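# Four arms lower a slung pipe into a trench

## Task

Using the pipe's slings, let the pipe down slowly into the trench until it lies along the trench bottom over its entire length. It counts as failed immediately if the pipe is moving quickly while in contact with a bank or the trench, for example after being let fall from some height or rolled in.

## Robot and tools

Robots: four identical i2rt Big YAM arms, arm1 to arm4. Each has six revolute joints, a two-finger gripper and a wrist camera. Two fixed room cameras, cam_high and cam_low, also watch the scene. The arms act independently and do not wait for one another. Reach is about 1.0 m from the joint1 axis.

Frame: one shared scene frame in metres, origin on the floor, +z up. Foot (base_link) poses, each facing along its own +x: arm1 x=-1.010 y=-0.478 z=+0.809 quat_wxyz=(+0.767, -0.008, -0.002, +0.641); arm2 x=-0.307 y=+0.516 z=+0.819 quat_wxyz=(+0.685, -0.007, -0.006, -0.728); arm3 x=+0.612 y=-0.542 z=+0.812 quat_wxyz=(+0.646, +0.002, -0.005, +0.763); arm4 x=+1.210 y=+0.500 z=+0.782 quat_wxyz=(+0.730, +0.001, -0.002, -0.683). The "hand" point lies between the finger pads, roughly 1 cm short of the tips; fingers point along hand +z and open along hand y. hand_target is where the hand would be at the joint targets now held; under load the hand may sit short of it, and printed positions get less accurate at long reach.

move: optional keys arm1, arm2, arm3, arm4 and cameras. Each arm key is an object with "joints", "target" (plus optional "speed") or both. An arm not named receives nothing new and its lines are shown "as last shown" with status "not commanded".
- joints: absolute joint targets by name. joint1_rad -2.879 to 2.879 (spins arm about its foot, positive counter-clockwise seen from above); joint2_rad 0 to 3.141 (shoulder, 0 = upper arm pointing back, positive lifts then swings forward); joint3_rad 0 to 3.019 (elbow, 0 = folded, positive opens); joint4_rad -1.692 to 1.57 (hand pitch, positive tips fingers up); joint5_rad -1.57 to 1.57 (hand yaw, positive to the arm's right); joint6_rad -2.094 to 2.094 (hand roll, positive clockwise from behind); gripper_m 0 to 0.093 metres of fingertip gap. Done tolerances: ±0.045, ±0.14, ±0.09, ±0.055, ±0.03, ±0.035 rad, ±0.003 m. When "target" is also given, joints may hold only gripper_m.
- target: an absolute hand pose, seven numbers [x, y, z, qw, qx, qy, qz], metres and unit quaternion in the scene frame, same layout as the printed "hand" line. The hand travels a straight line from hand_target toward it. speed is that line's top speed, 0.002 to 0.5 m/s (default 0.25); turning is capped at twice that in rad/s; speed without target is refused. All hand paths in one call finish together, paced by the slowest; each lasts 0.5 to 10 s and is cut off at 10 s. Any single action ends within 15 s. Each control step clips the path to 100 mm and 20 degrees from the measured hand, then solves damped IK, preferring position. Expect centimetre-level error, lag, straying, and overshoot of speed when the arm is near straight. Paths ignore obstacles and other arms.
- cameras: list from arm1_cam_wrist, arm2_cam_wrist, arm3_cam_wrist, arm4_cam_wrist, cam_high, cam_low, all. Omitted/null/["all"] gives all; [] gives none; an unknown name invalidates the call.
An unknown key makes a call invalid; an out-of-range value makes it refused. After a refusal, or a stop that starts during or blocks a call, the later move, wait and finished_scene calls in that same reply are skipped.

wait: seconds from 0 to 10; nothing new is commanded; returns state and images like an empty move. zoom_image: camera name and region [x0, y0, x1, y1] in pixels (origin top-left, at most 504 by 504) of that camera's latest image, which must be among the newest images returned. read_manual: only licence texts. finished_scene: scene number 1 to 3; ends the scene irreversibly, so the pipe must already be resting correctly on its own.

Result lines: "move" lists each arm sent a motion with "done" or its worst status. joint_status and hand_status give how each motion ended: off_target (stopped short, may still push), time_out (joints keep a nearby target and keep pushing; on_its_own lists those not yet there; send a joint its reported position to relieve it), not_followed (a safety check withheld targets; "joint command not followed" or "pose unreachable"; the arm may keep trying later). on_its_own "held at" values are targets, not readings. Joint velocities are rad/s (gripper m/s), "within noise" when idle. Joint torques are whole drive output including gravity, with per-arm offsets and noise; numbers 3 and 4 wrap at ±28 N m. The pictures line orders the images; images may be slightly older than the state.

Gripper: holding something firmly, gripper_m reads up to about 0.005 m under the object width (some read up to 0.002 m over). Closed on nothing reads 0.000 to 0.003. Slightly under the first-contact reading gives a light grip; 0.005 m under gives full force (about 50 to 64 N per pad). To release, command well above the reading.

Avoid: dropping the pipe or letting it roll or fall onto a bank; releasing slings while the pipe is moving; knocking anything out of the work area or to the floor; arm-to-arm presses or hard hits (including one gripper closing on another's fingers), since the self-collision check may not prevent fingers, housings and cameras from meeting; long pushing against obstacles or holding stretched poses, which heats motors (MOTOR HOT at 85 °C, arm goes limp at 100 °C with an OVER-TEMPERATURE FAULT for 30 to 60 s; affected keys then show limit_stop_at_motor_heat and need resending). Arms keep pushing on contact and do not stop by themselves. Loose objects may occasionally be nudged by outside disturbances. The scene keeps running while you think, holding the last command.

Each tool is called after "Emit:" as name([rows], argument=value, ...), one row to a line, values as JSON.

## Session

Emit:
move(cameras=["cam_high", "cam_low"])

Scene clock: 0.00 s.
Joint torques (N m): no reading
Heat: arm1: hottest joint2_rad 30 °C; arm2: hottest gripper 29 °C; arm3: hottest joint2_rad 29 °C; arm4: hottest joint5_rad 29 °C.
Joint velocities: within noise
arm1.joint_positions: joint1_rad=+0.181 joint2_rad=+0.602 joint3_rad=+1.316 joint4_rad=-1.375 joint5_rad=-0.192 joint6_rad=-0.163 gripper_m=+0.09396
arm1.joint_status: not commanded
arm1.hand: x=-1.0501 y=-0.2454 z=+1.3080 quat_wxyz=(-0.278, +0.713, -0.545, -0.341) (m; scene frame)
arm1.hand_target: x=-1.0502 y=-0.2475 z=+1.3183 quat_wxyz=(-0.286, +0.710, -0.541, -0.348) (m; scene frame)
arm1.hand_status: not commanded
arm2.joint_positions: joint1_rad=-0.039 joint2_rad=+0.499 joint3_rad=+1.459 joint4_rad=-1.321 joint5_rad=-0.112 joint6_rad=+0.052 gripper_m=+0.09396
arm2.joint_status: not commanded
arm2.hand: x=-0.3042 y=+0.3551 z=+1.4198 quat_wxyz=(-0.429, -0.599, -0.556, +0.384) (m; scene frame)
arm2.hand_target: x=-0.3038 y=+0.3587 z=+1.4302 quat_wxyz=(-0.436, -0.593, -0.552, +0.392) (m; scene frame)
arm2.hand_status: not commanded
arm3.joint_positions: joint1_rad=+0.407 joint2_rad=+0.468 joint3_rad=+1.336 joint4_rad=-1.245 joint5_rad=-0.228 joint6_rad=-0.247 gripper_m=+0.09396
arm3.joint_status: not commanded
arm3.hand: x=+0.4772 y=-0.4122 z=+1.3771 quat_wxyz=(-0.254, +0.787, -0.239, -0.508) (m; scene frame)
arm3.hand_target: x=+0.4794 y=-0.4157 z=+1.3869 quat_wxyz=(-0.260, +0.782, -0.236, -0.516) (m; scene frame)
arm3.hand_status: not commanded
arm4.joint_positions: joint1_rad=+0.227 joint2_rad=+0.629 joint3_rad=+1.327 joint4_rad=-1.242 joint5_rad=-0.022 joint6_rad=+0.203 gripper_m=+0.09396
arm4.joint_status: not commanded
arm4.hand: x=+1.2851 y=+0.2546 z=+1.3092 quat_wxyz=(-0.429, -0.584, -0.645, +0.243) (m; scene frame)
arm4.hand_target: x=+1.2844 y=+0.2567 z=+1.3242 quat_wxyz=(-0.441, -0.578, -0.639, +0.250) (m; scene frame)
arm4.hand_status: not commanded
pictures: cam_high, cam_low

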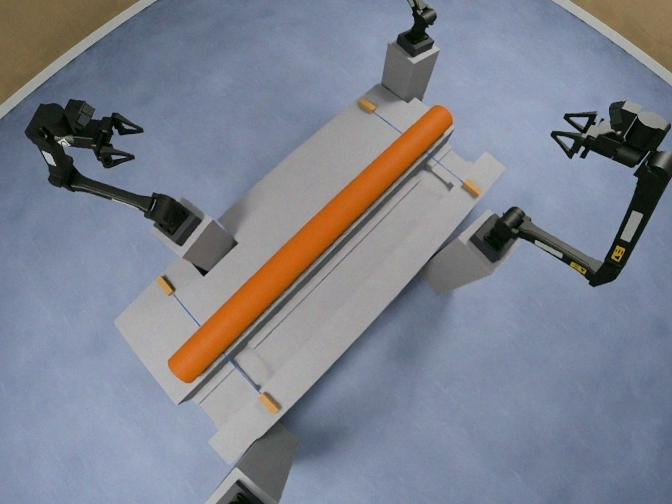

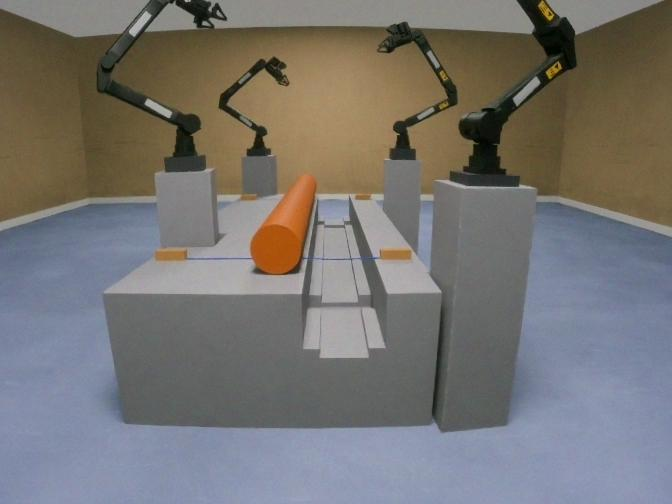

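Emit:
move(arm1={"joints": {"joint1_rad": -1.452, "joint2_rad": 2.129, "joint3_rad": 0.740, "joint4_rad": -0.205, "joint5_rad": 0, "joint6_rad": -1.635, "gripper_m": 0.093}}, arm2={"joints": {"joint1_rad": -0.990, "joint2_rad": 2.243, "joint3_rad": 1.017, "joint4_rad": -0.398, "joint5_rad": 0, "joint6_rad": -1.043, "gripper_m": 0.093}}, arm3={"joints": {"joint1_rad": -1.628, "joint2_rad": 2.12, "joint3_rad": 0.60, "joint4_rad": -0.05, "joint5_rad": 0, "joint6_rad": -1.457, "gripper_m": 0.093}}, arm4={"joints": {"joint1_rad": -1.078, "joint2_rad": 2.069, "joint3_rad": 0.865, "joint4_rad": -0.400, "joint5_rad": 0, "joint6_rad": -0.992, "gripper_m": 0.093}}, cameras=["arm1_cam_wrist", "arm2_cam_wrist", "arm3_cam_wrist", "arm4_cam_wrist"])

Scene clock: 6.53 s.
Joint torques (N m): arm1=[0.32 -13.39 2.15 0.95 -0.13 -0.11] | arm2=[0.26 -18.26 3.88 -0.05 -0.21 0.03] | arm3=[1.26 -14.86 0.7 0.4 -0.29 -0.06] | arm4=[0.56 -15.5 2.93 0.59 -0.04 -0.01]
Heat: arm1: hottest joint2_rad 30 °C; arm2: hottest joint3_rad 29 °C; arm3: hottest joint2_rad 29 °C; arm4: hottest joint3_rad 29 °C.
move: arm1 done; arm2 done; arm3 done; arm4 done
Joint velocities: within noise
arm1.joint_positions: joint1_rad=-1.457 joint2_rad=+2.117 joint3_rad=+0.738 joint4_rad=-0.217 joint5_rad=+0.001 joint6_rad=-1.625 gripper_m=+0.09310
arm1.joint_status: all done
arm1.hand: x=-0.6648 y=-0.5026 z=+0.6120 quat_wxyz=(+0.007, +0.704, -0.710, -0.001) (m; scene frame)
arm1.hand_target: x=-0.6648 y=-0.5009 z=+0.6080 quat_wxyz=(+0.006, +0.709, -0.705, -0.001) (m; scene frame)
arm1.hand_status: not commanded
arm2.joint_positions: joint1_rad=-0.999 joint2_rad=+2.257 joint3_rad=+1.013 joint4_rad=-0.412 joint5_rad=+0.001 joint6_rad=-1.036 gripper_m=+0.09308
arm2.joint_status: all done
arm2.hand: x=-0.6704 y=+0.3096 z=+0.5972 quat_wxyz=(-0.016, -0.715, -0.698, -0.035) (m; scene frame)
arm2.hand_target: x=-0.6778 y=+0.3008 z=+0.6031 quat_wxyz=(-0.012, -0.710, -0.704, -0.019) (m; scene frame)
arm2.hand_status: not commanded
arm3.joint_positions: joint1_rad=-1.630 joint2_rad=+2.117 joint3_rad=+0.599 joint4_rad=-0.059 joint5_rad=+0.002 joint6_rad=-1.450 gripper_m=+0.09311
arm3.joint_status: all done
arm3.hand: x=+0.9059 y=-0.5101 z=+0.6045 quat_wxyz=(-0.001, +0.702, -0.713, -0.004) (m; scene frame)
arm3.hand_target: x=+0.9080 y=-0.5088 z=+0.6038 quat_wxyz=(-0.005, +0.705, -0.709, -0.002) (m; scene frame)
arm3.hand_status: not commanded
arm4.joint_positions: joint1_rad=-1.081 joint2_rad=+2.082 joint3_rad=+0.863 joint4_rad=-0.412 joint5_rad=+0.002 joint6_rad=-0.978 gripper_m=+0.09311
arm4.joint_status: all done
arm4.hand: x=+0.8848 y=+0.2978 z=+0.6045 quat_wxyz=(-0.008, -0.720, -0.694, -0.031) (m; scene frame)
arm4.hand_target: x=+0.8785 y=+0.2924 z=+0.6094 quat_wxyz=(-0.006, -0.714, -0.700, -0.017) (m; scene frame)
arm4.hand_status: not commanded
pictures: arm1_cam_wrist, arm2_cam_wrist, arm3_cam_wrist, arm4_cam_wrist

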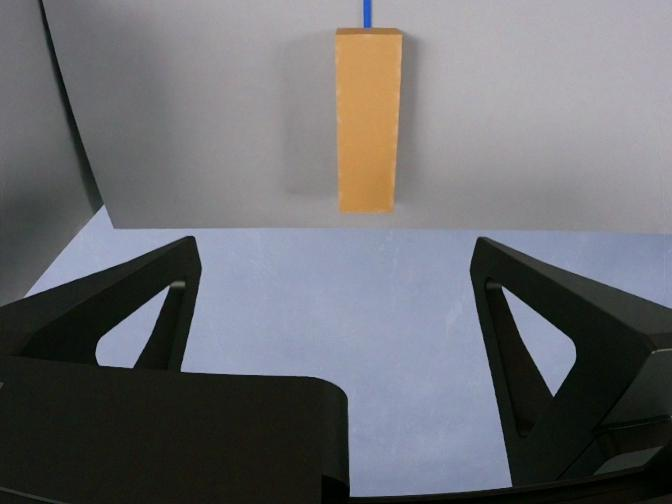

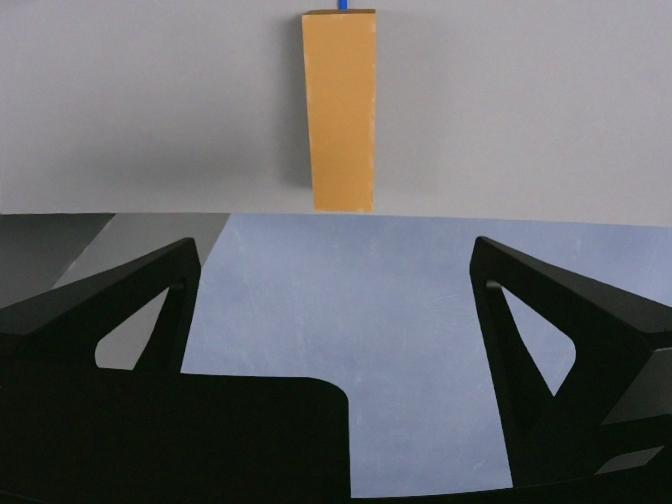

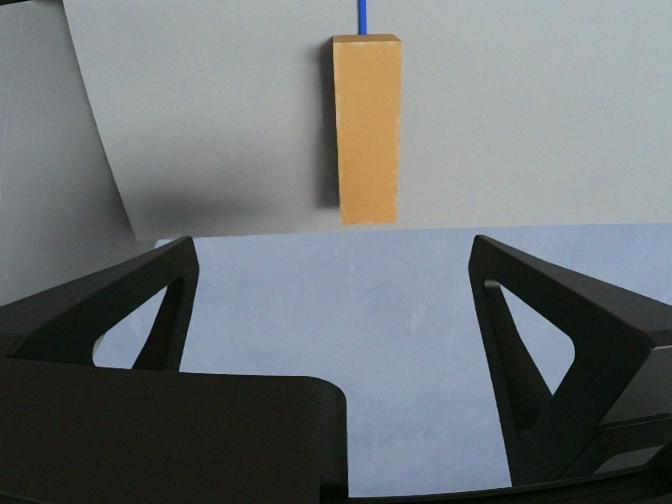

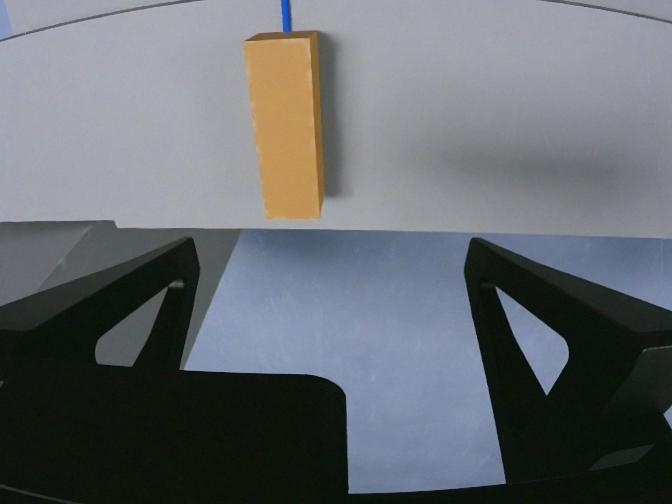

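Emit:
move(arm1={"target": [-0.6525, -0.502, 0.467, 0, 0.7071, -0.7071, 0], "speed": 0.2}, arm2={"target": [-0.6835, 0.302, 0.475, 0, 0.7071, 0.7071, 0], "speed": 0.2}, arm3={"target": [0.9265, -0.518, 0.472, 0, 0.7071, -0.7071, 0], "speed": 0.2}, arm4={"target": [0.900, 0.298, 0.476, 0, 0.7071, 0.7071, 0], "speed": 0.2}, cameras=["arm1_cam_wrist", "arm2_cam_wrist", "arm3_cam_wrist", "arm4_cam_wrist"])

Scene clock: 14.77 s.
Joint torques (N m): arm1=[-0.21 -14.86 0.16 0.95 -0.19 -0.04] | arm2=[-0.38 -18.43 2.78 0.05 -0.07 0.06] | arm3=[0.56 -17.32 -0.96 0.38 -0.1 -0.06] | arm4=[1.03 -15.68 0.95 0.7 0.09 -0.01]
Heat: arm1: hottest joint2_rad 30 °C; arm2: hottest joint3_rad 29 °C; arm3: hottest joint2_rad 29 °C; arm4: hottest joint3_rad 29 °C.
move: arm1 done; arm2 off_target; arm3 done; arm4 off_target
Joint velocities: within noise
arm1.joint_positions: joint1_rad=-1.457 joint2_rad=+2.544 joint3_rad=+0.939 joint4_rad=+0.023 joint5_rad=-0.006 joint6_rad=-1.626 gripper_m=+0.09310
arm1.joint_status: not commanded
arm1.hand: x=-0.6488 y=-0.5035 z=+0.4740 quat_wxyz=(+0.000, +0.704, -0.710, +0.002) (m; scene frame)
arm1.hand_target: x=-0.6524 y=-0.5021 z=+0.4672 quat_wxyz=(+0.000, +0.707, -0.707, +0.000) (m; scene frame)
arm1.hand_status: done (0.008 m and 0.6 deg from the pose sent, 0.146 m and 0.9 deg at the start)
arm2.joint_positions: joint1_rad=-0.999 joint2_rad=+2.582 joint3_rad=+1.136 joint4_rad=-0.166 joint5_rad=+0.012 joint6_rad=-1.051 gripper_m=+0.09308
arm2.joint_status: not commanded
arm2.hand: x=-0.6718 y=+0.3090 z=+0.4727 quat_wxyz=(-0.005, -0.710, -0.704, -0.015) (m; scene frame)
arm2.hand_target: x=-0.6834 y=+0.3019 z=+0.4753 quat_wxyz=(+0.000, -0.707, -0.707, +0.000) (m; scene frame)
arm2.hand_status: off_target (0.014 m and 1.9 deg from the pose sent, 0.123 m and 4.6 deg at the start)
arm3.joint_positions: joint1_rad=-1.653 joint2_rad=+2.550 joint3_rad=+0.829 joint4_rad=+0.146 joint5_rad=+0.007 joint6_rad=-1.489 gripper_m=+0.09311
arm3.joint_status: not commanded
arm3.hand: x=+0.9279 y=-0.5145 z=+0.4748 quat_wxyz=(-0.001, +0.708, -0.707, -0.001) (m; scene frame)
arm3.hand_target: x=+0.9266 y=-0.5179 z=+0.4721 quat_wxyz=(+0.000, +0.707, -0.707, +0.000) (m; scene frame)
arm3.hand_status: done (0.005 m and 0.2 deg from the pose sent, 0.134 m and 1.0 deg at the start)
arm4.joint_positions: joint1_rad=-1.070 joint2_rad=+2.450 joint3_rad=+0.901 joint4_rad=-0.050 joint5_rad=+0.003 joint6_rad=-0.979 gripper_m=+0.09311
arm4.joint_status: not commanded
arm4.hand: x=+0.9086 y=+0.3076 z=+0.4731 quat_wxyz=(-0.004, -0.716, -0.698, -0.015) (m; scene frame)
arm4.hand_target: x=+0.9002 y=+0.2981 z=+0.4761 quat_wxyz=(+0.000, -0.707, -0.707, +0.000) (m; scene frame)
arm4.hand_status: off_target (0.013 m and 2.3 deg from the pose sent, 0.129 m and 4.2 deg at the start)
pictures: arm1_cam_wrist, arm2_cam_wrist, arm3_cam_wrist, arm4_cam_wrist

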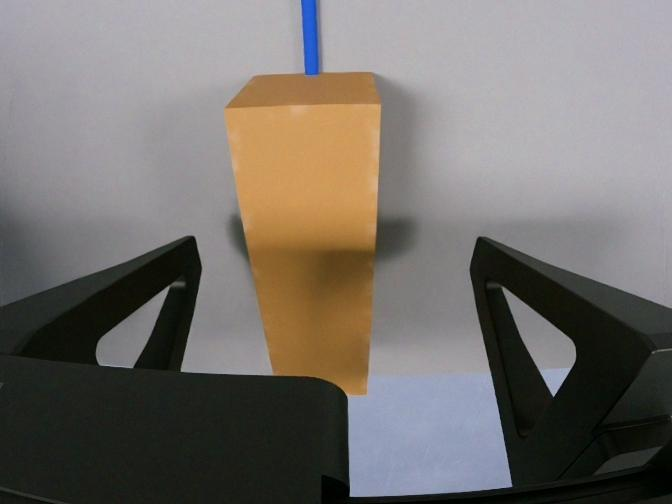

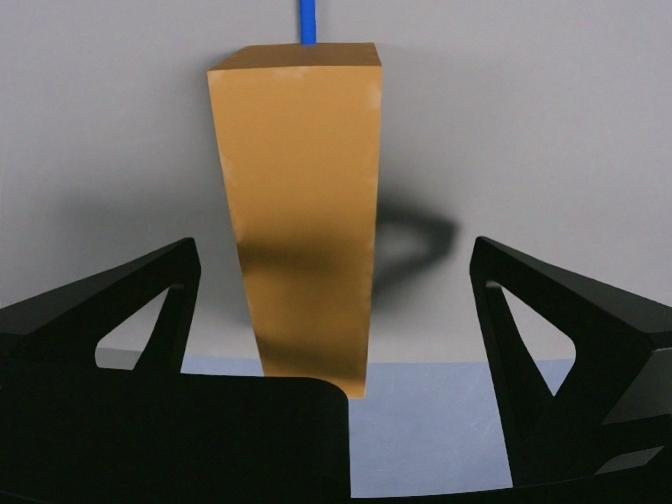

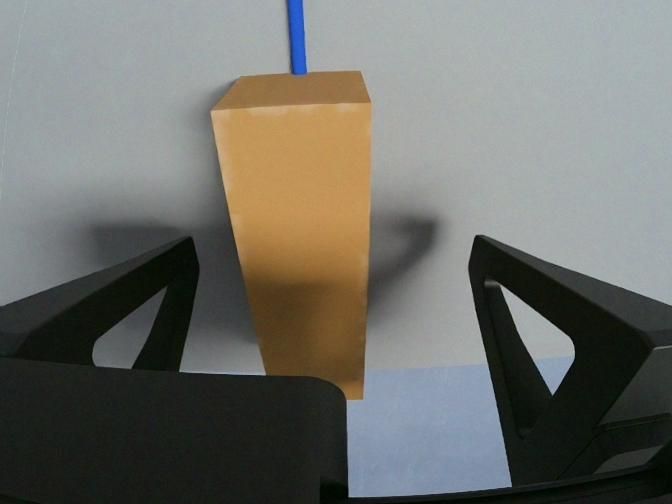

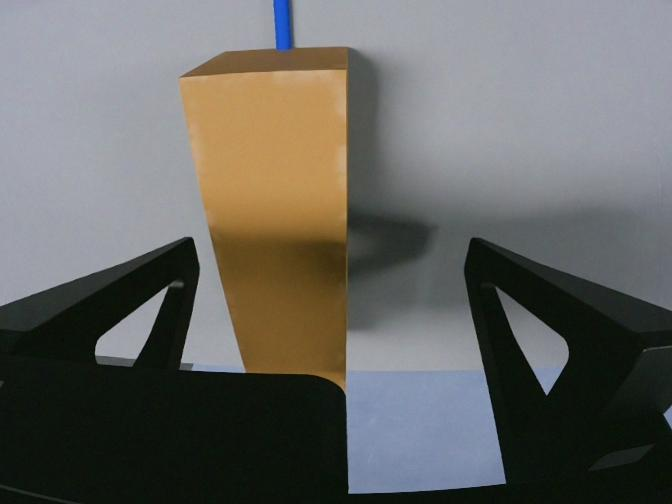

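Emit:
move(arm1={"joints": {"gripper_m": 0.02}}, arm2={"joints": {"gripper_m": 0.02}}, arm3={"joints": {"gripper_m": 0.02}}, arm4={"joints": {"gripper_m": 0.02}}, cameras=["cam_low"])

Emit:
move(arm1={"target": [-0.640, -0.290, 0.757, 0, 0.7071, -0.7071, 0], "speed": 0.25}, arm2={"target": [-0.680, 0.120, 0.762, 0, 0.7071, 0.7071, 0], "speed": 0.25}, arm3={"target": [0.935, -0.290, 0.759, 0, 0.7071, -0.7071, 0], "speed": 0.25}, arm4={"target": [0.905, 0.120, 0.763, 0, 0.7071, 0.7071, 0], "speed": 0.25}, cameras=["cam_high", "cam_low"])

Scene clock: 18.60 s.
Joint torques (N m): arm1=[-0.21 -14.68 0.23 0.79 -0.21 -0.09] | arm2=[-0.38 -18.43 2.62 -0.01 -0.09 0.07] | arm3=[0.56 -17.2 -0.99 0.39 -0.11 -0.05] | arm4=[0.97 -15.74 0.83 0.64 0.09 0.01]
Heat: arm1: hottest joint2_rad 30 °C; arm2: hottest joint2_rad 29 °C; arm3: hottest joint2_rad 30 °C; arm4: hottest joint3_rad 29 °C.
move: arm1 off_target; arm2 off_target; arm3 off_target; arm4 off_target
Joint velocities: within noise
arm1.joint_positions: joint1_rad=-1.457 joint2_rad=+2.544 joint3_rad=+0.939 joint4_rad=+0.024 joint5_rad=-0.006 joint6_rad=-1.626 gripper_m=+0.03379
arm1.joint_status: gripper_m off_target (ended at +0.03382, target +0.02000)
arm1.hand: x=-0.6485 y=-0.5035 z=+0.4740 quat_wxyz=(-0.001, +0.704, -0.710, +0.002) (m; scene frame)
arm1.hand_target: x=-0.6524 y=-0.5021 z=+0.4672 quat_wxyz=(+0.000, +0.707, -0.707, +0.000) (m; scene frame)
arm1.hand_status: not commanded
arm2.joint_positions: joint1_rad=-0.999 joint2_rad=+2.582 joint3_rad=+1.138 joint4_rad=-0.165 joint5_rad=+0.012 joint6_rad=-1.052 gripper_m=+0.03452
arm2.joint_status: gripper_m off_target (ended at +0.03455, target +0.02000)
arm2.hand: x=-0.6735 y=+0.3081 z=+0.4730 quat_wxyz=(-0.004, -0.710, -0.704, -0.013) (m; scene frame)
arm2.hand_target: x=-0.6835 y=+0.3019 z=+0.4753 quat_wxyz=(+0.000, -0.707, -0.707, +0.000) (m; scene frame)
arm2.hand_status: not commanded
arm3.joint_positions: joint1_rad=-1.653 joint2_rad=+2.550 joint3_rad=+0.829 joint4_rad=+0.146 joint5_rad=+0.007 joint6_rad=-1.491 gripper_m=+0.03468
arm3.joint_status: gripper_m off_target (ended at +0.03471, target +0.02000)
arm3.hand: x=+0.9280 y=-0.5145 z=+0.4748 quat_wxyz=(-0.001, +0.708, -0.706, -0.001) (m; scene frame)
arm3.hand_target: x=+0.9264 y=-0.5179 z=+0.4721 quat_wxyz=(+0.000, +0.707, -0.707, +0.000) (m; scene frame)
arm3.hand_status: not commanded
arm4.joint_positions: joint1_rad=-1.070 joint2_rad=+2.450 joint3_rad=+0.902 joint4_rad=-0.049 joint5_rad=+0.003 joint6_rad=-0.981 gripper_m=+0.03488
arm4.joint_status: gripper_m off_target (ended at +0.03491, target +0.02000)
arm4.hand: x=+0.9077 y=+0.3069 z=+0.4731 quat_wxyz=(-0.004, -0.715, -0.699, -0.014) (m; scene frame)
arm4.hand_target: x=+0.9001 y=+0.2981 z=+0.4761 quat_wxyz=(+0.000, -0.707, -0.707, +0.000) (m; scene frame)
arm4.hand_status: not commanded
pictures: cam_low

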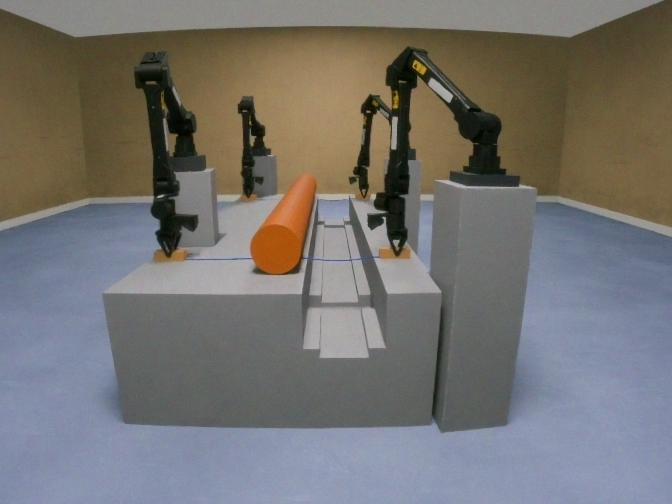

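Scene clock: 20.83 s.
Joint torques (N m): arm1=[-0.67 -14.68 7.45 0.03 -0.07 0.09] | arm2=[-0.26 -20.25 10.76 -1.02 -0.15 0.18] | arm3=[1.03 -17.14 6.75 -0.36 -0.21 0.11] | arm4=[0.44 -17.73 8.98 -0.39 0.08 0.29]
Heat: arm1: hottest joint2_rad 31 °C; arm2: hottest joint2_rad 29 °C; arm3: hottest joint2_rad 30 °C; arm4: hottest joint3_rad 29 °C.
move: arm1 off_target; arm2 off_target; arm3 off_target; arm4 off_target
Joint velocities: within noise
arm1.joint_positions: joint1_rad=-0.924 joint2_rad=+1.799 joint3_rad=+0.894 joint4_rad=-0.688 joint5_rad=-0.015 joint6_rad=-1.114 gripper_m=+0.03380
arm1.joint_status: not commanded
arm1.hand: x=-0.6500 y=-0.2946 z=+0.7500 quat_wxyz=(+0.007, +0.711, -0.703, -0.003) (m; scene frame)
arm1.hand_target: x=-0.6401 y=-0.2901 z=+0.7571 quat_wxyz=(+0.000, +0.707, -0.707, +0.000) (m; scene frame)
arm1.hand_status: off_target (0.013 m and 1.1 deg from the pose sent, 0.355 m and 0.6 deg at the start)
arm2.joint_positions: joint1_rad=-0.696 joint2_rad=+2.067 joint3_rad=+1.300 joint4_rad=-0.850 joint5_rad=+0.010 joint6_rad=-0.759 gripper_m=+0.03452
arm2.joint_status: not commanded
arm2.hand: x=-0.6694 y=+0.1345 z=+0.7469 quat_wxyz=(+0.000, -0.706, -0.708, -0.017) (m; scene frame)
arm2.hand_target: x=-0.6797 y=+0.1204 z=+0.7624 quat_wxyz=(+0.000, -0.707, -0.707, +0.000) (m; scene frame)
arm2.hand_status: off_target (0.023 m and 1.9 deg from the pose sent, 0.345 m and 1.7 deg at the start)
arm3.joint_positions: joint1_rad=-1.069 joint2_rad=+1.790 joint3_rad=+0.882 joint4_rad=-0.683 joint5_rad=+0.006 joint6_rad=-0.912 gripper_m=+0.03468
arm3.joint_status: not commanded
arm3.hand: x=+0.9274 y=-0.2954 z=+0.7535 quat_wxyz=(+0.006, +0.710, -0.704, -0.001) (m; scene frame)
arm3.hand_target: x=+0.9350 y=-0.2901 z=+0.7591 quat_wxyz=(+0.000, +0.707, -0.707, +0.000) (m; scene frame)
arm3.hand_status: off_target (0.011 m and 0.9 deg from the pose sent, 0.362 m and 0.2 deg at the start)
arm4.joint_positions: joint1_rad=-0.742 joint2_rad=+1.880 joint3_rad=+1.113 joint4_rad=-0.853 joint5_rad=+0.004 joint6_rad=-0.687 gripper_m=+0.03488
arm4.joint_status: not commanded
arm4.hand: x=+0.9183 y=+0.1377 z=+0.7415 quat_wxyz=(+0.002, -0.703, -0.711, -0.025) (m; scene frame)
arm4.hand_target: x=+0.9055 y=+0.1208 z=+0.7633 quat_wxyz=(+0.000, -0.707, -0.707, +0.000) (m; scene frame)
arm4.hand_status: off_target (0.031 m and 2.9 deg from the pose sent, 0.345 m and 2.1 deg at the start)
pictures: cam_high, cam_low

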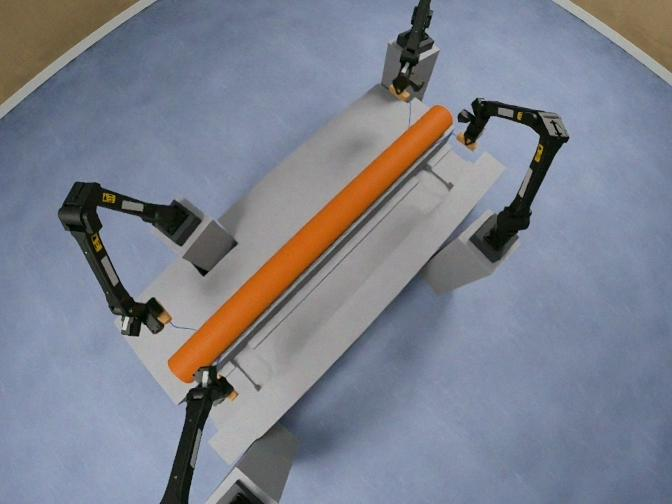

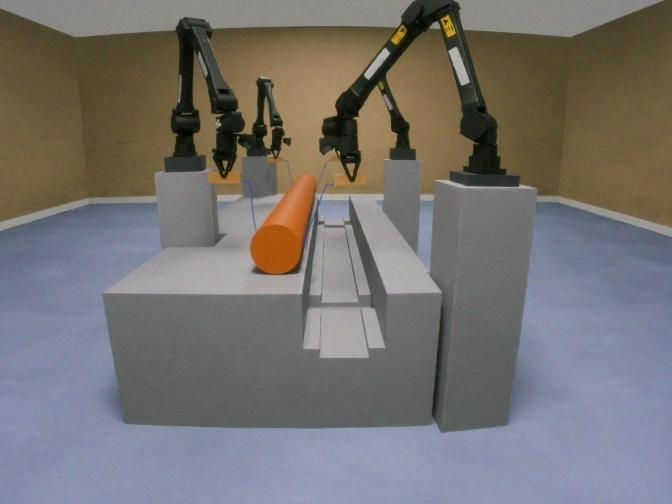

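Emit:
move(arm1={"target": [-0.625, -0.287, 0.910, 0, 0.7071, -0.7071, 0], "speed": 0.08}, arm2={"target": [-0.684, 0.123, 0.900, 0, 0.7071, 0.7071, 0], "speed": 0.08}, arm3={"target": [0.950, -0.287, 0.910, 0, 0.7071, -0.7071, 0], "speed": 0.08}, arm4={"target": [0.895, 0.123, 0.900, 0, 0.7071, 0.7071, 0], "speed": 0.08}, cameras=["cam_high", "cam_low"])

Scene clock: 27.27 s.
Joint torques (N m): arm1=[-2.14 -21.07 13.29 -1.7 0.38 -0.1] | arm2=[-1.67 -29.33 15.08 -3.12 0.11 0] | arm3=[-0.21 -24.41 11.62 -1.88 0.25 -0.09] | arm4=[-0.73 -26.46 12.92 -2.36 0.19 0.07]
Heat: arm1: hottest joint2_rad 31 °C; arm2: hottest joint2_rad 31 °C; arm3: hottest joint2_rad 30 °C; arm4: hottest joint3_rad 31 °C.
move: arm1 off_target; arm2 off_target; arm3 off_target; arm4 off_target
Joint velocities: within noise
arm1.joint_positions: joint1_rad=-0.914 joint2_rad=+1.649 joint3_rad=+1.022 joint4_rad=-1.068 joint5_rad=-0.023 joint6_rad=-1.104 gripper_m=+0.03380
arm1.joint_status: not commanded
arm1.hand: x=-0.6592 y=-0.2914 z=+0.8466 quat_wxyz=(+0.054, +0.710, -0.702, -0.022) (m; scene frame)
arm1.hand_target: x=-0.6288 y=-0.2884 z=+0.9075 quat_wxyz=(+0.000, +0.707, -0.707, +0.001) (m; scene frame)
arm1.hand_status: off_target (0.072 m and 6.7 deg from the pose sent, 0.162 m and 1.1 deg at the start)
arm2.joint_positions: joint1_rad=-0.683 joint2_rad=+1.978 joint3_rad=+1.358 joint4_rad=-1.091 joint5_rad=+0.006 joint6_rad=-0.745 gripper_m=+0.03452
arm2.joint_status: not commanded
arm2.hand: x=-0.6540 y=+0.1415 z=+0.8123 quat_wxyz=(+0.001, -0.705, -0.706, -0.063) (m; scene frame)
arm2.hand_target: x=-0.6799 y=+0.1269 z=+0.8961 quat_wxyz=(+0.001, -0.707, -0.707, +0.001) (m; scene frame)
arm2.hand_status: off_target (0.095 m and 7.3 deg from the pose sent, 0.154 m and 1.9 deg at the start; pose on its path clipped on 28 of 102 steps)
arm3.joint_positions: joint1_rad=-1.065 joint2_rad=+1.640 joint3_rad=+1.017 joint4_rad=-1.071 joint5_rad=-0.003 joint6_rad=-0.908 gripper_m=+0.03468
arm3.joint_status: not commanded
arm3.hand: x=+0.9218 y=-0.2968 z=+0.8522 quat_wxyz=(+0.056, +0.709, -0.703, -0.011) (m; scene frame)
arm3.hand_target: x=+0.9472 y=-0.2887 z=+0.9078 quat_wxyz=(+0.000, +0.707, -0.707, +0.001) (m; scene frame)
arm3.hand_status: off_target (0.065 m and 6.6 deg from the pose sent, 0.158 m and 0.9 deg at the start)
arm4.joint_positions: joint1_rad=-0.741 joint2_rad=+1.797 joint3_rad=+1.215 joint4_rad=-1.130 joint5_rad=+0.002 joint6_rad=-0.683 gripper_m=+0.03488
arm4.joint_status: not commanded
arm4.hand: x=+0.9231 y=+0.1435 z=+0.8123 quat_wxyz=(+0.006, -0.702, -0.708, -0.071) (m; scene frame)
arm4.hand_target: x=+0.8992 y=+0.1276 z=+0.8955 quat_wxyz=(+0.001, -0.707, -0.707, +0.001) (m; scene frame)
arm4.hand_status: off_target (0.094 m and 8.2 deg from the pose sent, 0.161 m and 2.9 deg at the start; pose on its path clipped on 26 of 102 steps)
pictures: cam_high, cam_low

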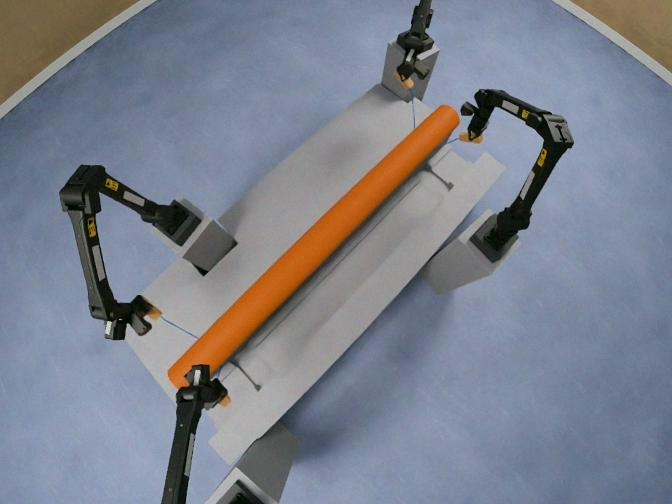

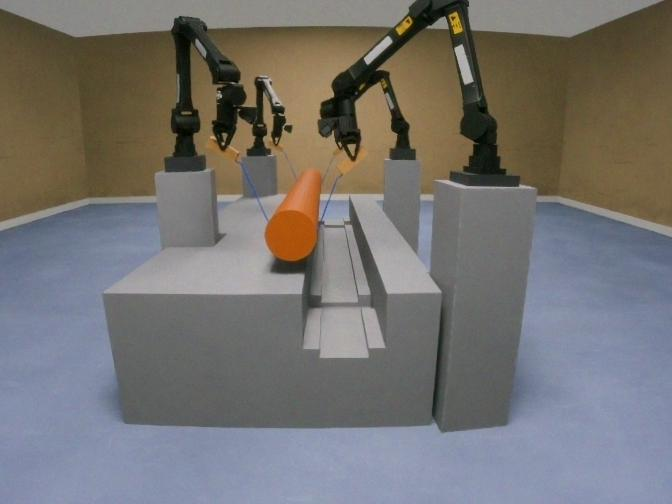

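Emit:
move(arm1={"target": [-0.652, -0.106, 0.910, 0, 0.7071, -0.7071, 0], "speed": 0.12}, arm2={"target": [-0.700, 0.310, 0.885, 0, 0.7071, 0.7071, 0], "speed": 0.12}, arm3={"target": [0.918, -0.121, 0.910, 0, 0.7071, -0.7071, 0], "speed": 0.12}, arm4={"target": [0.876, 0.295, 0.885, 0, 0.7071, 0.7071, 0], "speed": 0.12}, cameras=["cam_high", "cam_low"])

Emit:
zoom_image(camera="cam_low", region=[220, 120, 440, 320])

Scene clock: 34.13 s.
Joint torques (N m): arm1=[-2.32 -22.53 14.32 -1.99 0.41 -0.04] | arm2=[-3.25 -23.71 9.96 -1.46 0.05 -0.07] | arm3=[0.15 -28.45 12.64 -2.14 0.16 0.02] | arm4=[-1.73 -20.54 8.72 -0.75 0.23 -0.17]
Heat: arm1: hottest joint3_rad 34 °C; arm2: hottest joint2_rad 34 °C; arm3: hottest joint2_rad 32 °C; arm4: hottest joint3_rad 33 °C.
move: arm1 off_target; arm2 off_target; arm3 off_target; arm4 off_target
Joint velocities: within noise
arm1.joint_positions: joint1_rad=-0.571 joint2_rad=+1.818 joint3_rad=+1.276 joint4_rad=-1.121 joint5_rad=-0.027 joint6_rad=-0.773 gripper_m=+0.03381
arm1.joint_status: not commanded
arm1.hand: x=-0.6836 y=-0.1197 z=+0.8493 quat_wxyz=(+0.045, +0.714, -0.699, -0.004) (m; scene frame)
arm1.hand_target: x=-0.6552 y=-0.1089 z=+0.9090 quat_wxyz=(-0.001, +0.707, -0.707, +0.000) (m; scene frame)
arm1.hand_status: off_target (0.070 m and 5.3 deg from the pose sent, 0.196 m and 6.7 deg at the start)
arm2.joint_positions: joint1_rad=-0.983 joint2_rad=+1.746 joint3_rad=+1.078 joint4_rad=-1.014 joint5_rad=+0.012 joint6_rad=-1.052 gripper_m=+0.03452
arm2.joint_status: not commanded
arm2.hand: x=-0.6775 y=+0.3035 z=+0.8345 quat_wxyz=(-0.014, -0.703, -0.710, -0.048) (m; scene frame)
arm2.hand_target: x=-0.6983 y=+0.3104 z=+0.8823 quat_wxyz=(+0.002, -0.707, -0.707, -0.001) (m; scene frame)
arm2.hand_status: off_target (0.056 m and 5.8 deg from the pose sent, 0.189 m and 7.3 deg at the start)
arm3.joint_positions: joint1_rad=-0.775 joint2_rad=+1.861 joint3_rad=+1.308 joint4_rad=-1.133 joint5_rad=-0.003 joint6_rad=-0.625 gripper_m=+0.03468
arm3.joint_status: not commanded
arm3.hand: x=+0.8934 y=-0.1394 z=+0.8459 quat_wxyz=(+0.052, +0.712, -0.701, +0.006) (m; scene frame)
arm3.hand_target: x=+0.9156 y=-0.1242 z=+0.9085 quat_wxyz=(-0.001, +0.707, -0.707, +0.000) (m; scene frame)
arm3.hand_status: off_target (0.071 m and 6.1 deg from the pose sent, 0.185 m and 6.6 deg at the start)
arm4.joint_positions: joint1_rad=-1.049 joint2_rad=+1.558 joint3_rad=+0.973 joint4_rad=-1.094 joint5_rad=+0.003 joint6_rad=-0.984 gripper_m=+0.03488
arm4.joint_status: not commanded
arm4.hand: x=+0.8952 y=+0.2918 z=+0.8359 quat_wxyz=(-0.012, -0.706, -0.706, -0.054) (m; scene frame)
arm4.hand_target: x=+0.8778 y=+0.2954 z=+0.8821 quat_wxyz=(+0.002, -0.707, -0.707, -0.001) (m; scene frame)
arm4.hand_status: off_target (0.053 m and 6.3 deg from the pose sent, 0.175 m and 8.2 deg at the start)
pictures: cam_high, cam_low

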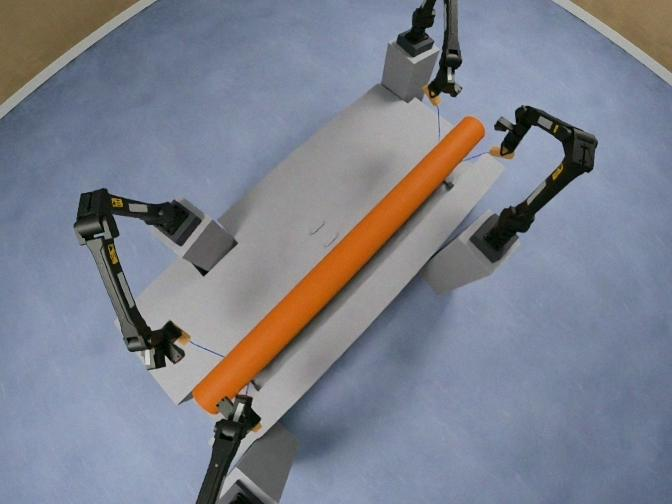

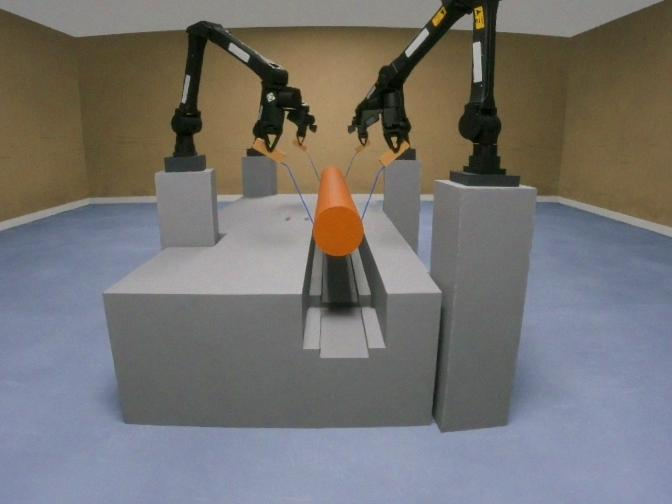

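Scaled by 2.291.

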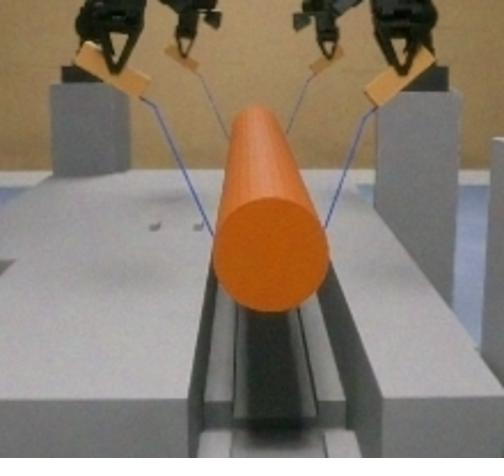

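Emit:
move(arm1={"target": [-0.660, -0.108, 0.462, 0, 0.7071, -0.7071, 0], "speed": 0.09}, arm2={"target": [-0.690, 0.304, 0.464, 0, 0.7071, 0.7071, 0], "speed": 0.09}, arm3={"target": [0.905, -0.117, 0.462, 0, 0.7071, -0.7071, 0], "speed": 0.09}, arm4={"target": [0.884, 0.298, 0.464, 0, 0.7071, 0.7071, 0], "speed": 0.09}, cameras=["cam_high", "cam_low"])

Emit:
zoom_image(camera="cam_low", region=[230, 180, 430, 370])

Scene clock: 46.07 s.
Joint torques (N m): arm1=[1.2 -14.92 7.06 2.07 -0.26 0.07] | arm2=[0.32 -15.91 4.79 0.72 -0.36 0.21] | arm3=[1.73 -20.48 5.64 1.1 -0.15 0.12] | arm4=[1.79 -13.1 3.08 1.32 -0.17 0.11]
Heat: arm1: hottest joint3_rad 34 °C; arm2: hottest joint2_rad 34 °C; arm3: hottest joint2_rad 32 °C; arm4: hottest joint3_rad 33 °C.
move: arm1 off_target; arm2 off_target; arm3 off_target; arm4 off_target
Joint velocities: within noise
arm1.joint_positions: joint1_rad=-0.590 joint2_rad=+2.551 joint3_rad=+1.320 joint4_rad=-0.378 joint5_rad=-0.012 joint6_rad=-0.763 gripper_m=+0.03381
arm1.joint_status: not commanded
arm1.hand: x=-0.6651 y=-0.1262 z=+0.4894 quat_wxyz=(+0.018, +0.705, -0.709, +0.002) (m; scene frame)
arm1.hand_target: x=-0.6615 y=-0.1097 z=+0.4644 quat_wxyz=(+0.000, +0.707, -0.707, +0.000) (m; scene frame)
arm1.hand_status: off_target (0.033 m and 2.1 deg from the pose sent, 0.388 m and 5.3 deg at the start)
arm2.joint_positions: joint1_rad=-1.020 joint2_rad=+2.583 joint3_rad=+1.143 joint4_rad=-0.184 joint5_rad=+0.018 joint6_rad=-1.079 gripper_m=+0.03452
arm2.joint_status: not commanded
arm2.hand: x=-0.6762 y=+0.3180 z=+0.4729 quat_wxyz=(-0.004, -0.708, -0.706, -0.021) (m; scene frame)
arm2.hand_target: x=-0.6893 y=+0.3042 z=+0.4650 quat_wxyz=(+0.000, -0.707, -0.707, +0.000) (m; scene frame)
arm2.hand_status: off_target (0.022 m and 2.5 deg from the pose sent, 0.371 m and 5.8 deg at the start)
arm3.joint_positions: joint1_rad=-0.775 joint2_rad=+2.595 joint3_rad=+1.378 joint4_rad=-0.376 joint5_rad=+0.002 joint6_rad=-0.613 gripper_m=+0.03468
arm3.joint_status: not commanded
arm3.hand: x=+0.9048 y=-0.1234 z=+0.4823 quat_wxyz=(+0.006, +0.708, -0.706, +0.001) (m; scene frame)
arm3.hand_target: x=+0.9044 y=-0.1179 z=+0.4629 quat_wxyz=(+0.000, +0.707, -0.707, +0.000) (m; scene frame)
arm3.hand_status: off_target (0.021 m and 0.7 deg from the pose sent, 0.385 m and 6.1 deg at the start)
arm4.joint_positions: joint1_rad=-1.103 joint2_rad=+2.451 joint3_rad=+0.927 joint4_rad=-0.086 joint5_rad=+0.009 joint6_rad=-1.013 gripper_m=+0.03488
arm4.joint_status: not commanded
arm4.hand: x=+0.8960 y=+0.3151 z=+0.4731 quat_wxyz=(-0.003, -0.715, -0.699, -0.021) (m; scene frame)
arm4.hand_target: x=+0.8844 y=+0.2982 z=+0.4652 quat_wxyz=(+0.000, -0.707, -0.707, +0.000) (m; scene frame)
arm4.hand_status: off_target (0.023 m and 2.8 deg from the pose sent, 0.372 m and 6.3 deg at the start)
pictures: cam_high, cam_low

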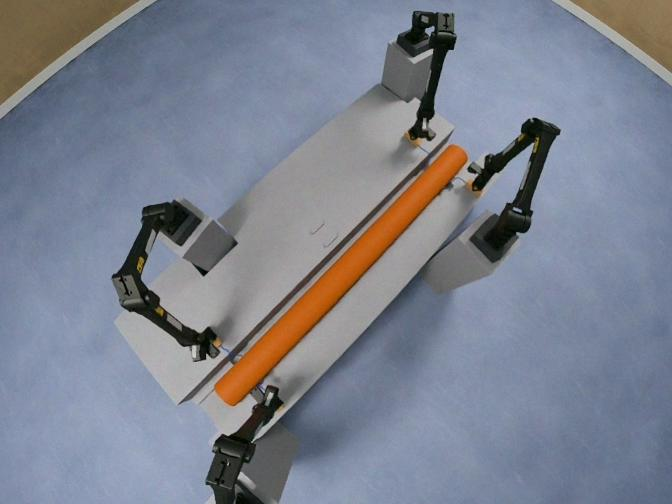

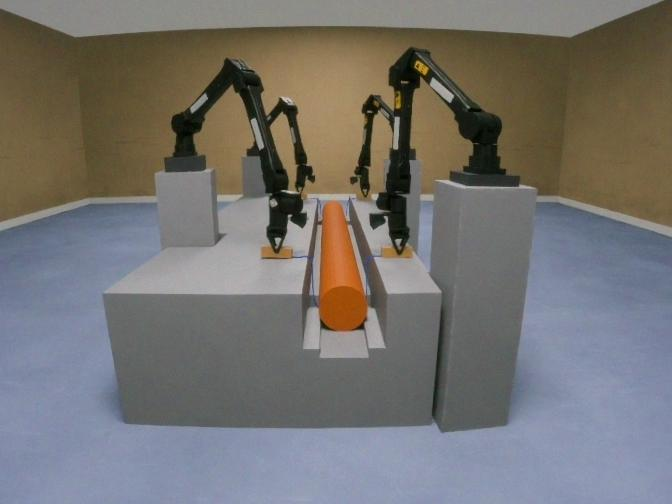

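Scaled by 2.520.

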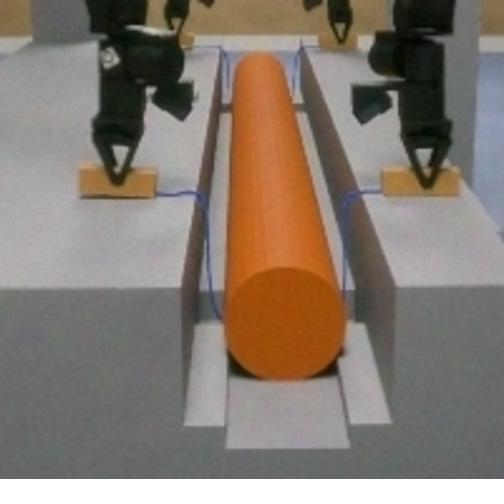

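Emit:
move(arm1={"target": [-0.661, -0.116, 0.447, 0, 0.7071, -0.7071, 0], "speed": 0.06}, arm2={"joints": {"gripper_m": 0.08}}, arm3={"joints": {"gripper_m": 0.08}}, arm4={"joints": {"gripper_m": 0.08}}, cameras=["arm1_cam_wrist", "cam_low"])

Emit:
move(arm1={"joints": {"gripper_m": 0.08}}, cameras=["arm1_cam_wrist", "cam_low", "cam_high"])

Scene clock: 53.17 s.
Joint torques (N m): arm1=[-0.03 -14.56 6.3 1.77 -0.2 -0.02] | arm2=[0.32 -17.67 2.88 0.06 -0.25 0.21] | arm3=[1.73 -23 4.22 0.42 -0.15 0.09] | arm4=[0.97 -15.09 1.11 0.65 -0.07 0.12]
Heat: arm1: hottest joint3_rad 34 °C; arm2: hottest joint2_rad 34 °C; arm3: hottest joint2_rad 32 °C; arm4: hottest joint3_rad 32 °C.
move: arm1 off_target; arm2 done; arm3 done; arm4 done
Joint velocities: within noise
arm1.joint_positions: joint1_rad=-0.591 joint2_rad=+2.582 joint3_rad=+1.334 joint4_rad=-0.341 joint5_rad=-0.013 joint6_rad=-0.763 gripper_m=+0.03381
arm1.joint_status: not commanded
arm1.hand: x=-0.6623 y=-0.1241 z=+0.4763 quat_wxyz=(+0.007, +0.705, -0.709, +0.002) (m; scene frame)
arm1.hand_target: x=-0.6623 y=-0.1175 z=+0.4490 quat_wxyz=(+0.000, +0.707, -0.707, +0.000) (m; scene frame)
arm1.hand_status: off_target (0.030 m and 0.9 deg from the pose sent, 0.044 m and 2.1 deg at the start)
arm2.joint_positions: joint1_rad=-1.020 joint2_rad=+2.600 joint3_rad=+1.165 joint4_rad=-0.167 joint5_rad=+0.016 joint6_rad=-1.077 gripper_m=+0.07995
arm2.joint_status: all done
arm2.hand: x=-0.6845 y=+0.3128 z=+0.4667 quat_wxyz=(-0.002, -0.709, -0.706, -0.010) (m; scene frame)
arm2.hand_target: x=-0.6894 y=+0.3043 z=+0.4651 quat_wxyz=(+0.000, -0.707, -0.707, +0.000) (m; scene frame)
arm2.hand_status: not commanded
arm3.joint_positions: joint1_rad=-0.775 joint2_rad=+2.619 joint3_rad=+1.397 joint4_rad=-0.360 joint5_rad=+0.002 joint6_rad=-0.610 gripper_m=+0.07992
arm3.joint_status: all done
arm3.hand: x=+0.9068 y=-0.1205 z=+0.4727 quat_wxyz=(+0.001, +0.707, -0.707, +0.000) (m; scene frame)
arm3.hand_target: x=+0.9044 y=-0.1179 z=+0.4630 quat_wxyz=(+0.000, +0.707, -0.707, +0.000) (m; scene frame)
arm3.hand_status: not commanded
arm4.joint_positions: joint1_rad=-1.092 joint2_rad=+2.470 joint3_rad=+0.953 joint4_rad=-0.067 joint5_rad=+0.006 joint6_rad=-1.013 gripper_m=+0.07991
arm4.joint_status: all done
arm4.hand: x=+0.8871 y=+0.3045 z=+0.4666 quat_wxyz=(-0.001, -0.712, -0.703, -0.008) (m; scene frame)
arm4.hand_target: x=+0.8845 y=+0.2981 z=+0.4652 quat_wxyz=(+0.000, -0.707, -0.707, +0.000) (m; scene frame)
arm4.hand_status: not commanded
pictures: arm1_cam_wrist, cam_low

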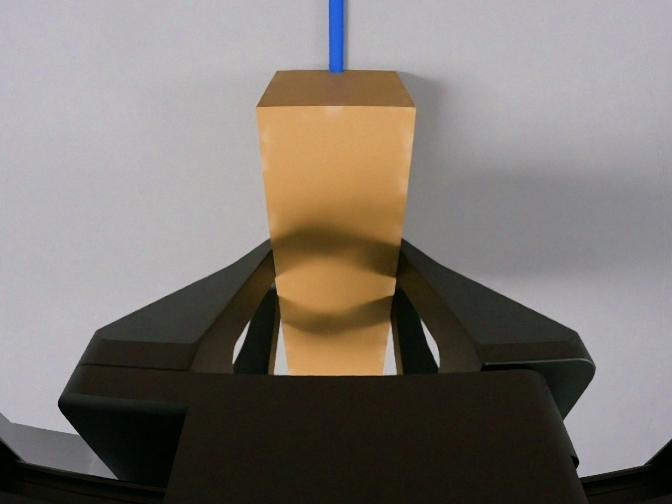

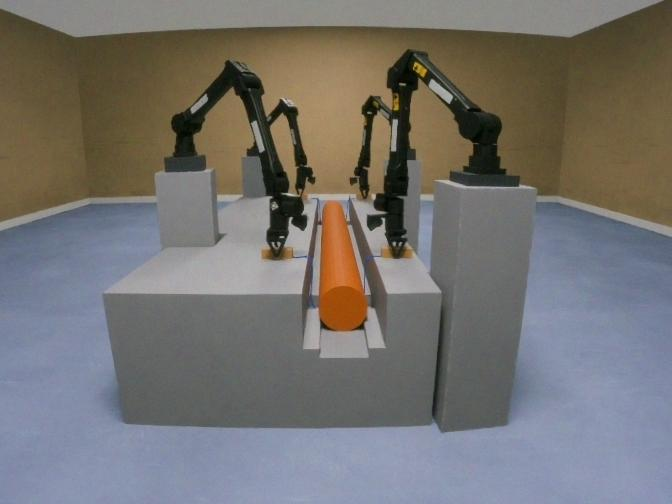

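Scene clock: 53.77 s.
Joint torques (N m): arm1=[0.5 -18.08 4.03 0.88 -0.12 0.06] | arm2=[0.26 -17.73 2.88 0.09 -0.25 0.2] | arm3=[1.67 -23.06 4.23 0.46 -0.16 0.09] | arm4=[1.03 -15.09 1.09 0.68 -0.06 0.11]
Heat: arm1: hottest joint3_rad 34 °C; arm2: hottest joint2_rad 34 °C; arm3: hottest joint2_rad 32 °C; arm4: hottest joint3_rad 32 °C.
move: arm1 done
Joint velocities: within noise
arm1.joint_positions: joint1_rad=-0.588 joint2_rad=+2.616 joint3_rad=+1.364 joint4_rad=-0.316 joint5_rad=-0.014 joint6_rad=-0.763 gripper_m=+0.07993
arm1.joint_status: all done
arm1.hand: x=-0.6578 y=-0.1171 z=+0.4633 quat_wxyz=(-0.003, +0.706, -0.708, +0.001) (m; scene frame)
arm1.hand_target: x=-0.6624 y=-0.1175 z=+0.4490 quat_wxyz=(+0.000, +0.707, -0.707, +0.000) (m; scene frame)
arm1.hand_status: not commanded
arm2, arm3, arm4: as last shown
arm2.joint_positions: joint1_rad=-1.020 joint2_rad=+2.600 joint3_rad=+1.165 joint4_rad=-0.166 joint5_rad=+0.016 joint6_rad=-1.077 gripper_m=+0.07995
arm2.hand_target: x=-0.6894 y=+0.3042 z=+0.4651 quat_wxyz=(+0.000, -0.707, -0.707, +0.000) (m; scene frame)
pictures: arm1_cam_wrist, cam_high, cam_low

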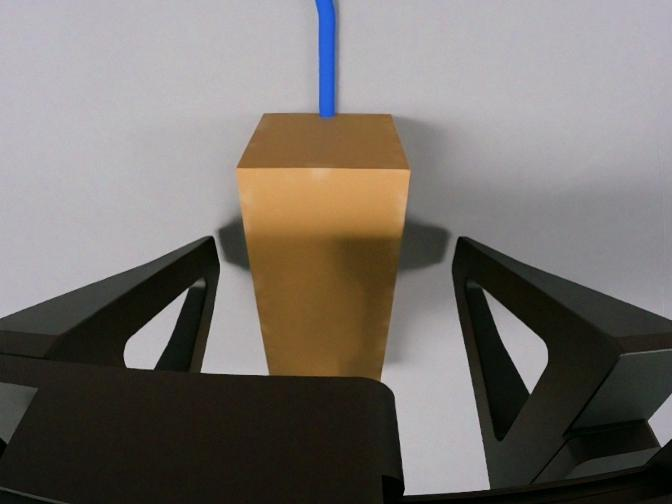

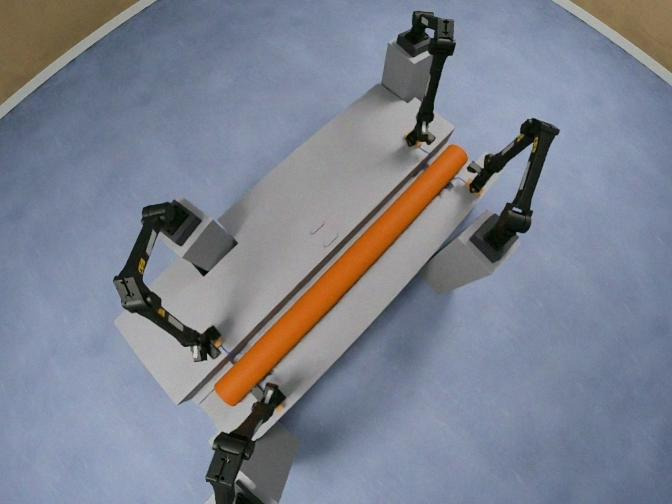

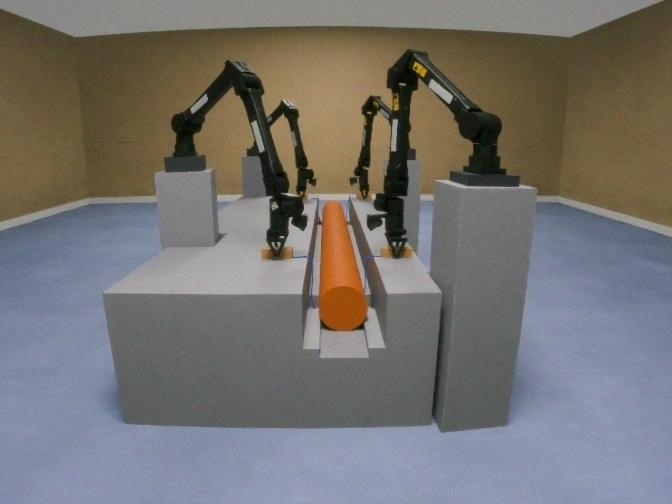

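Emit:
finished_scene(scene=2)

The scene is finished: the task was done.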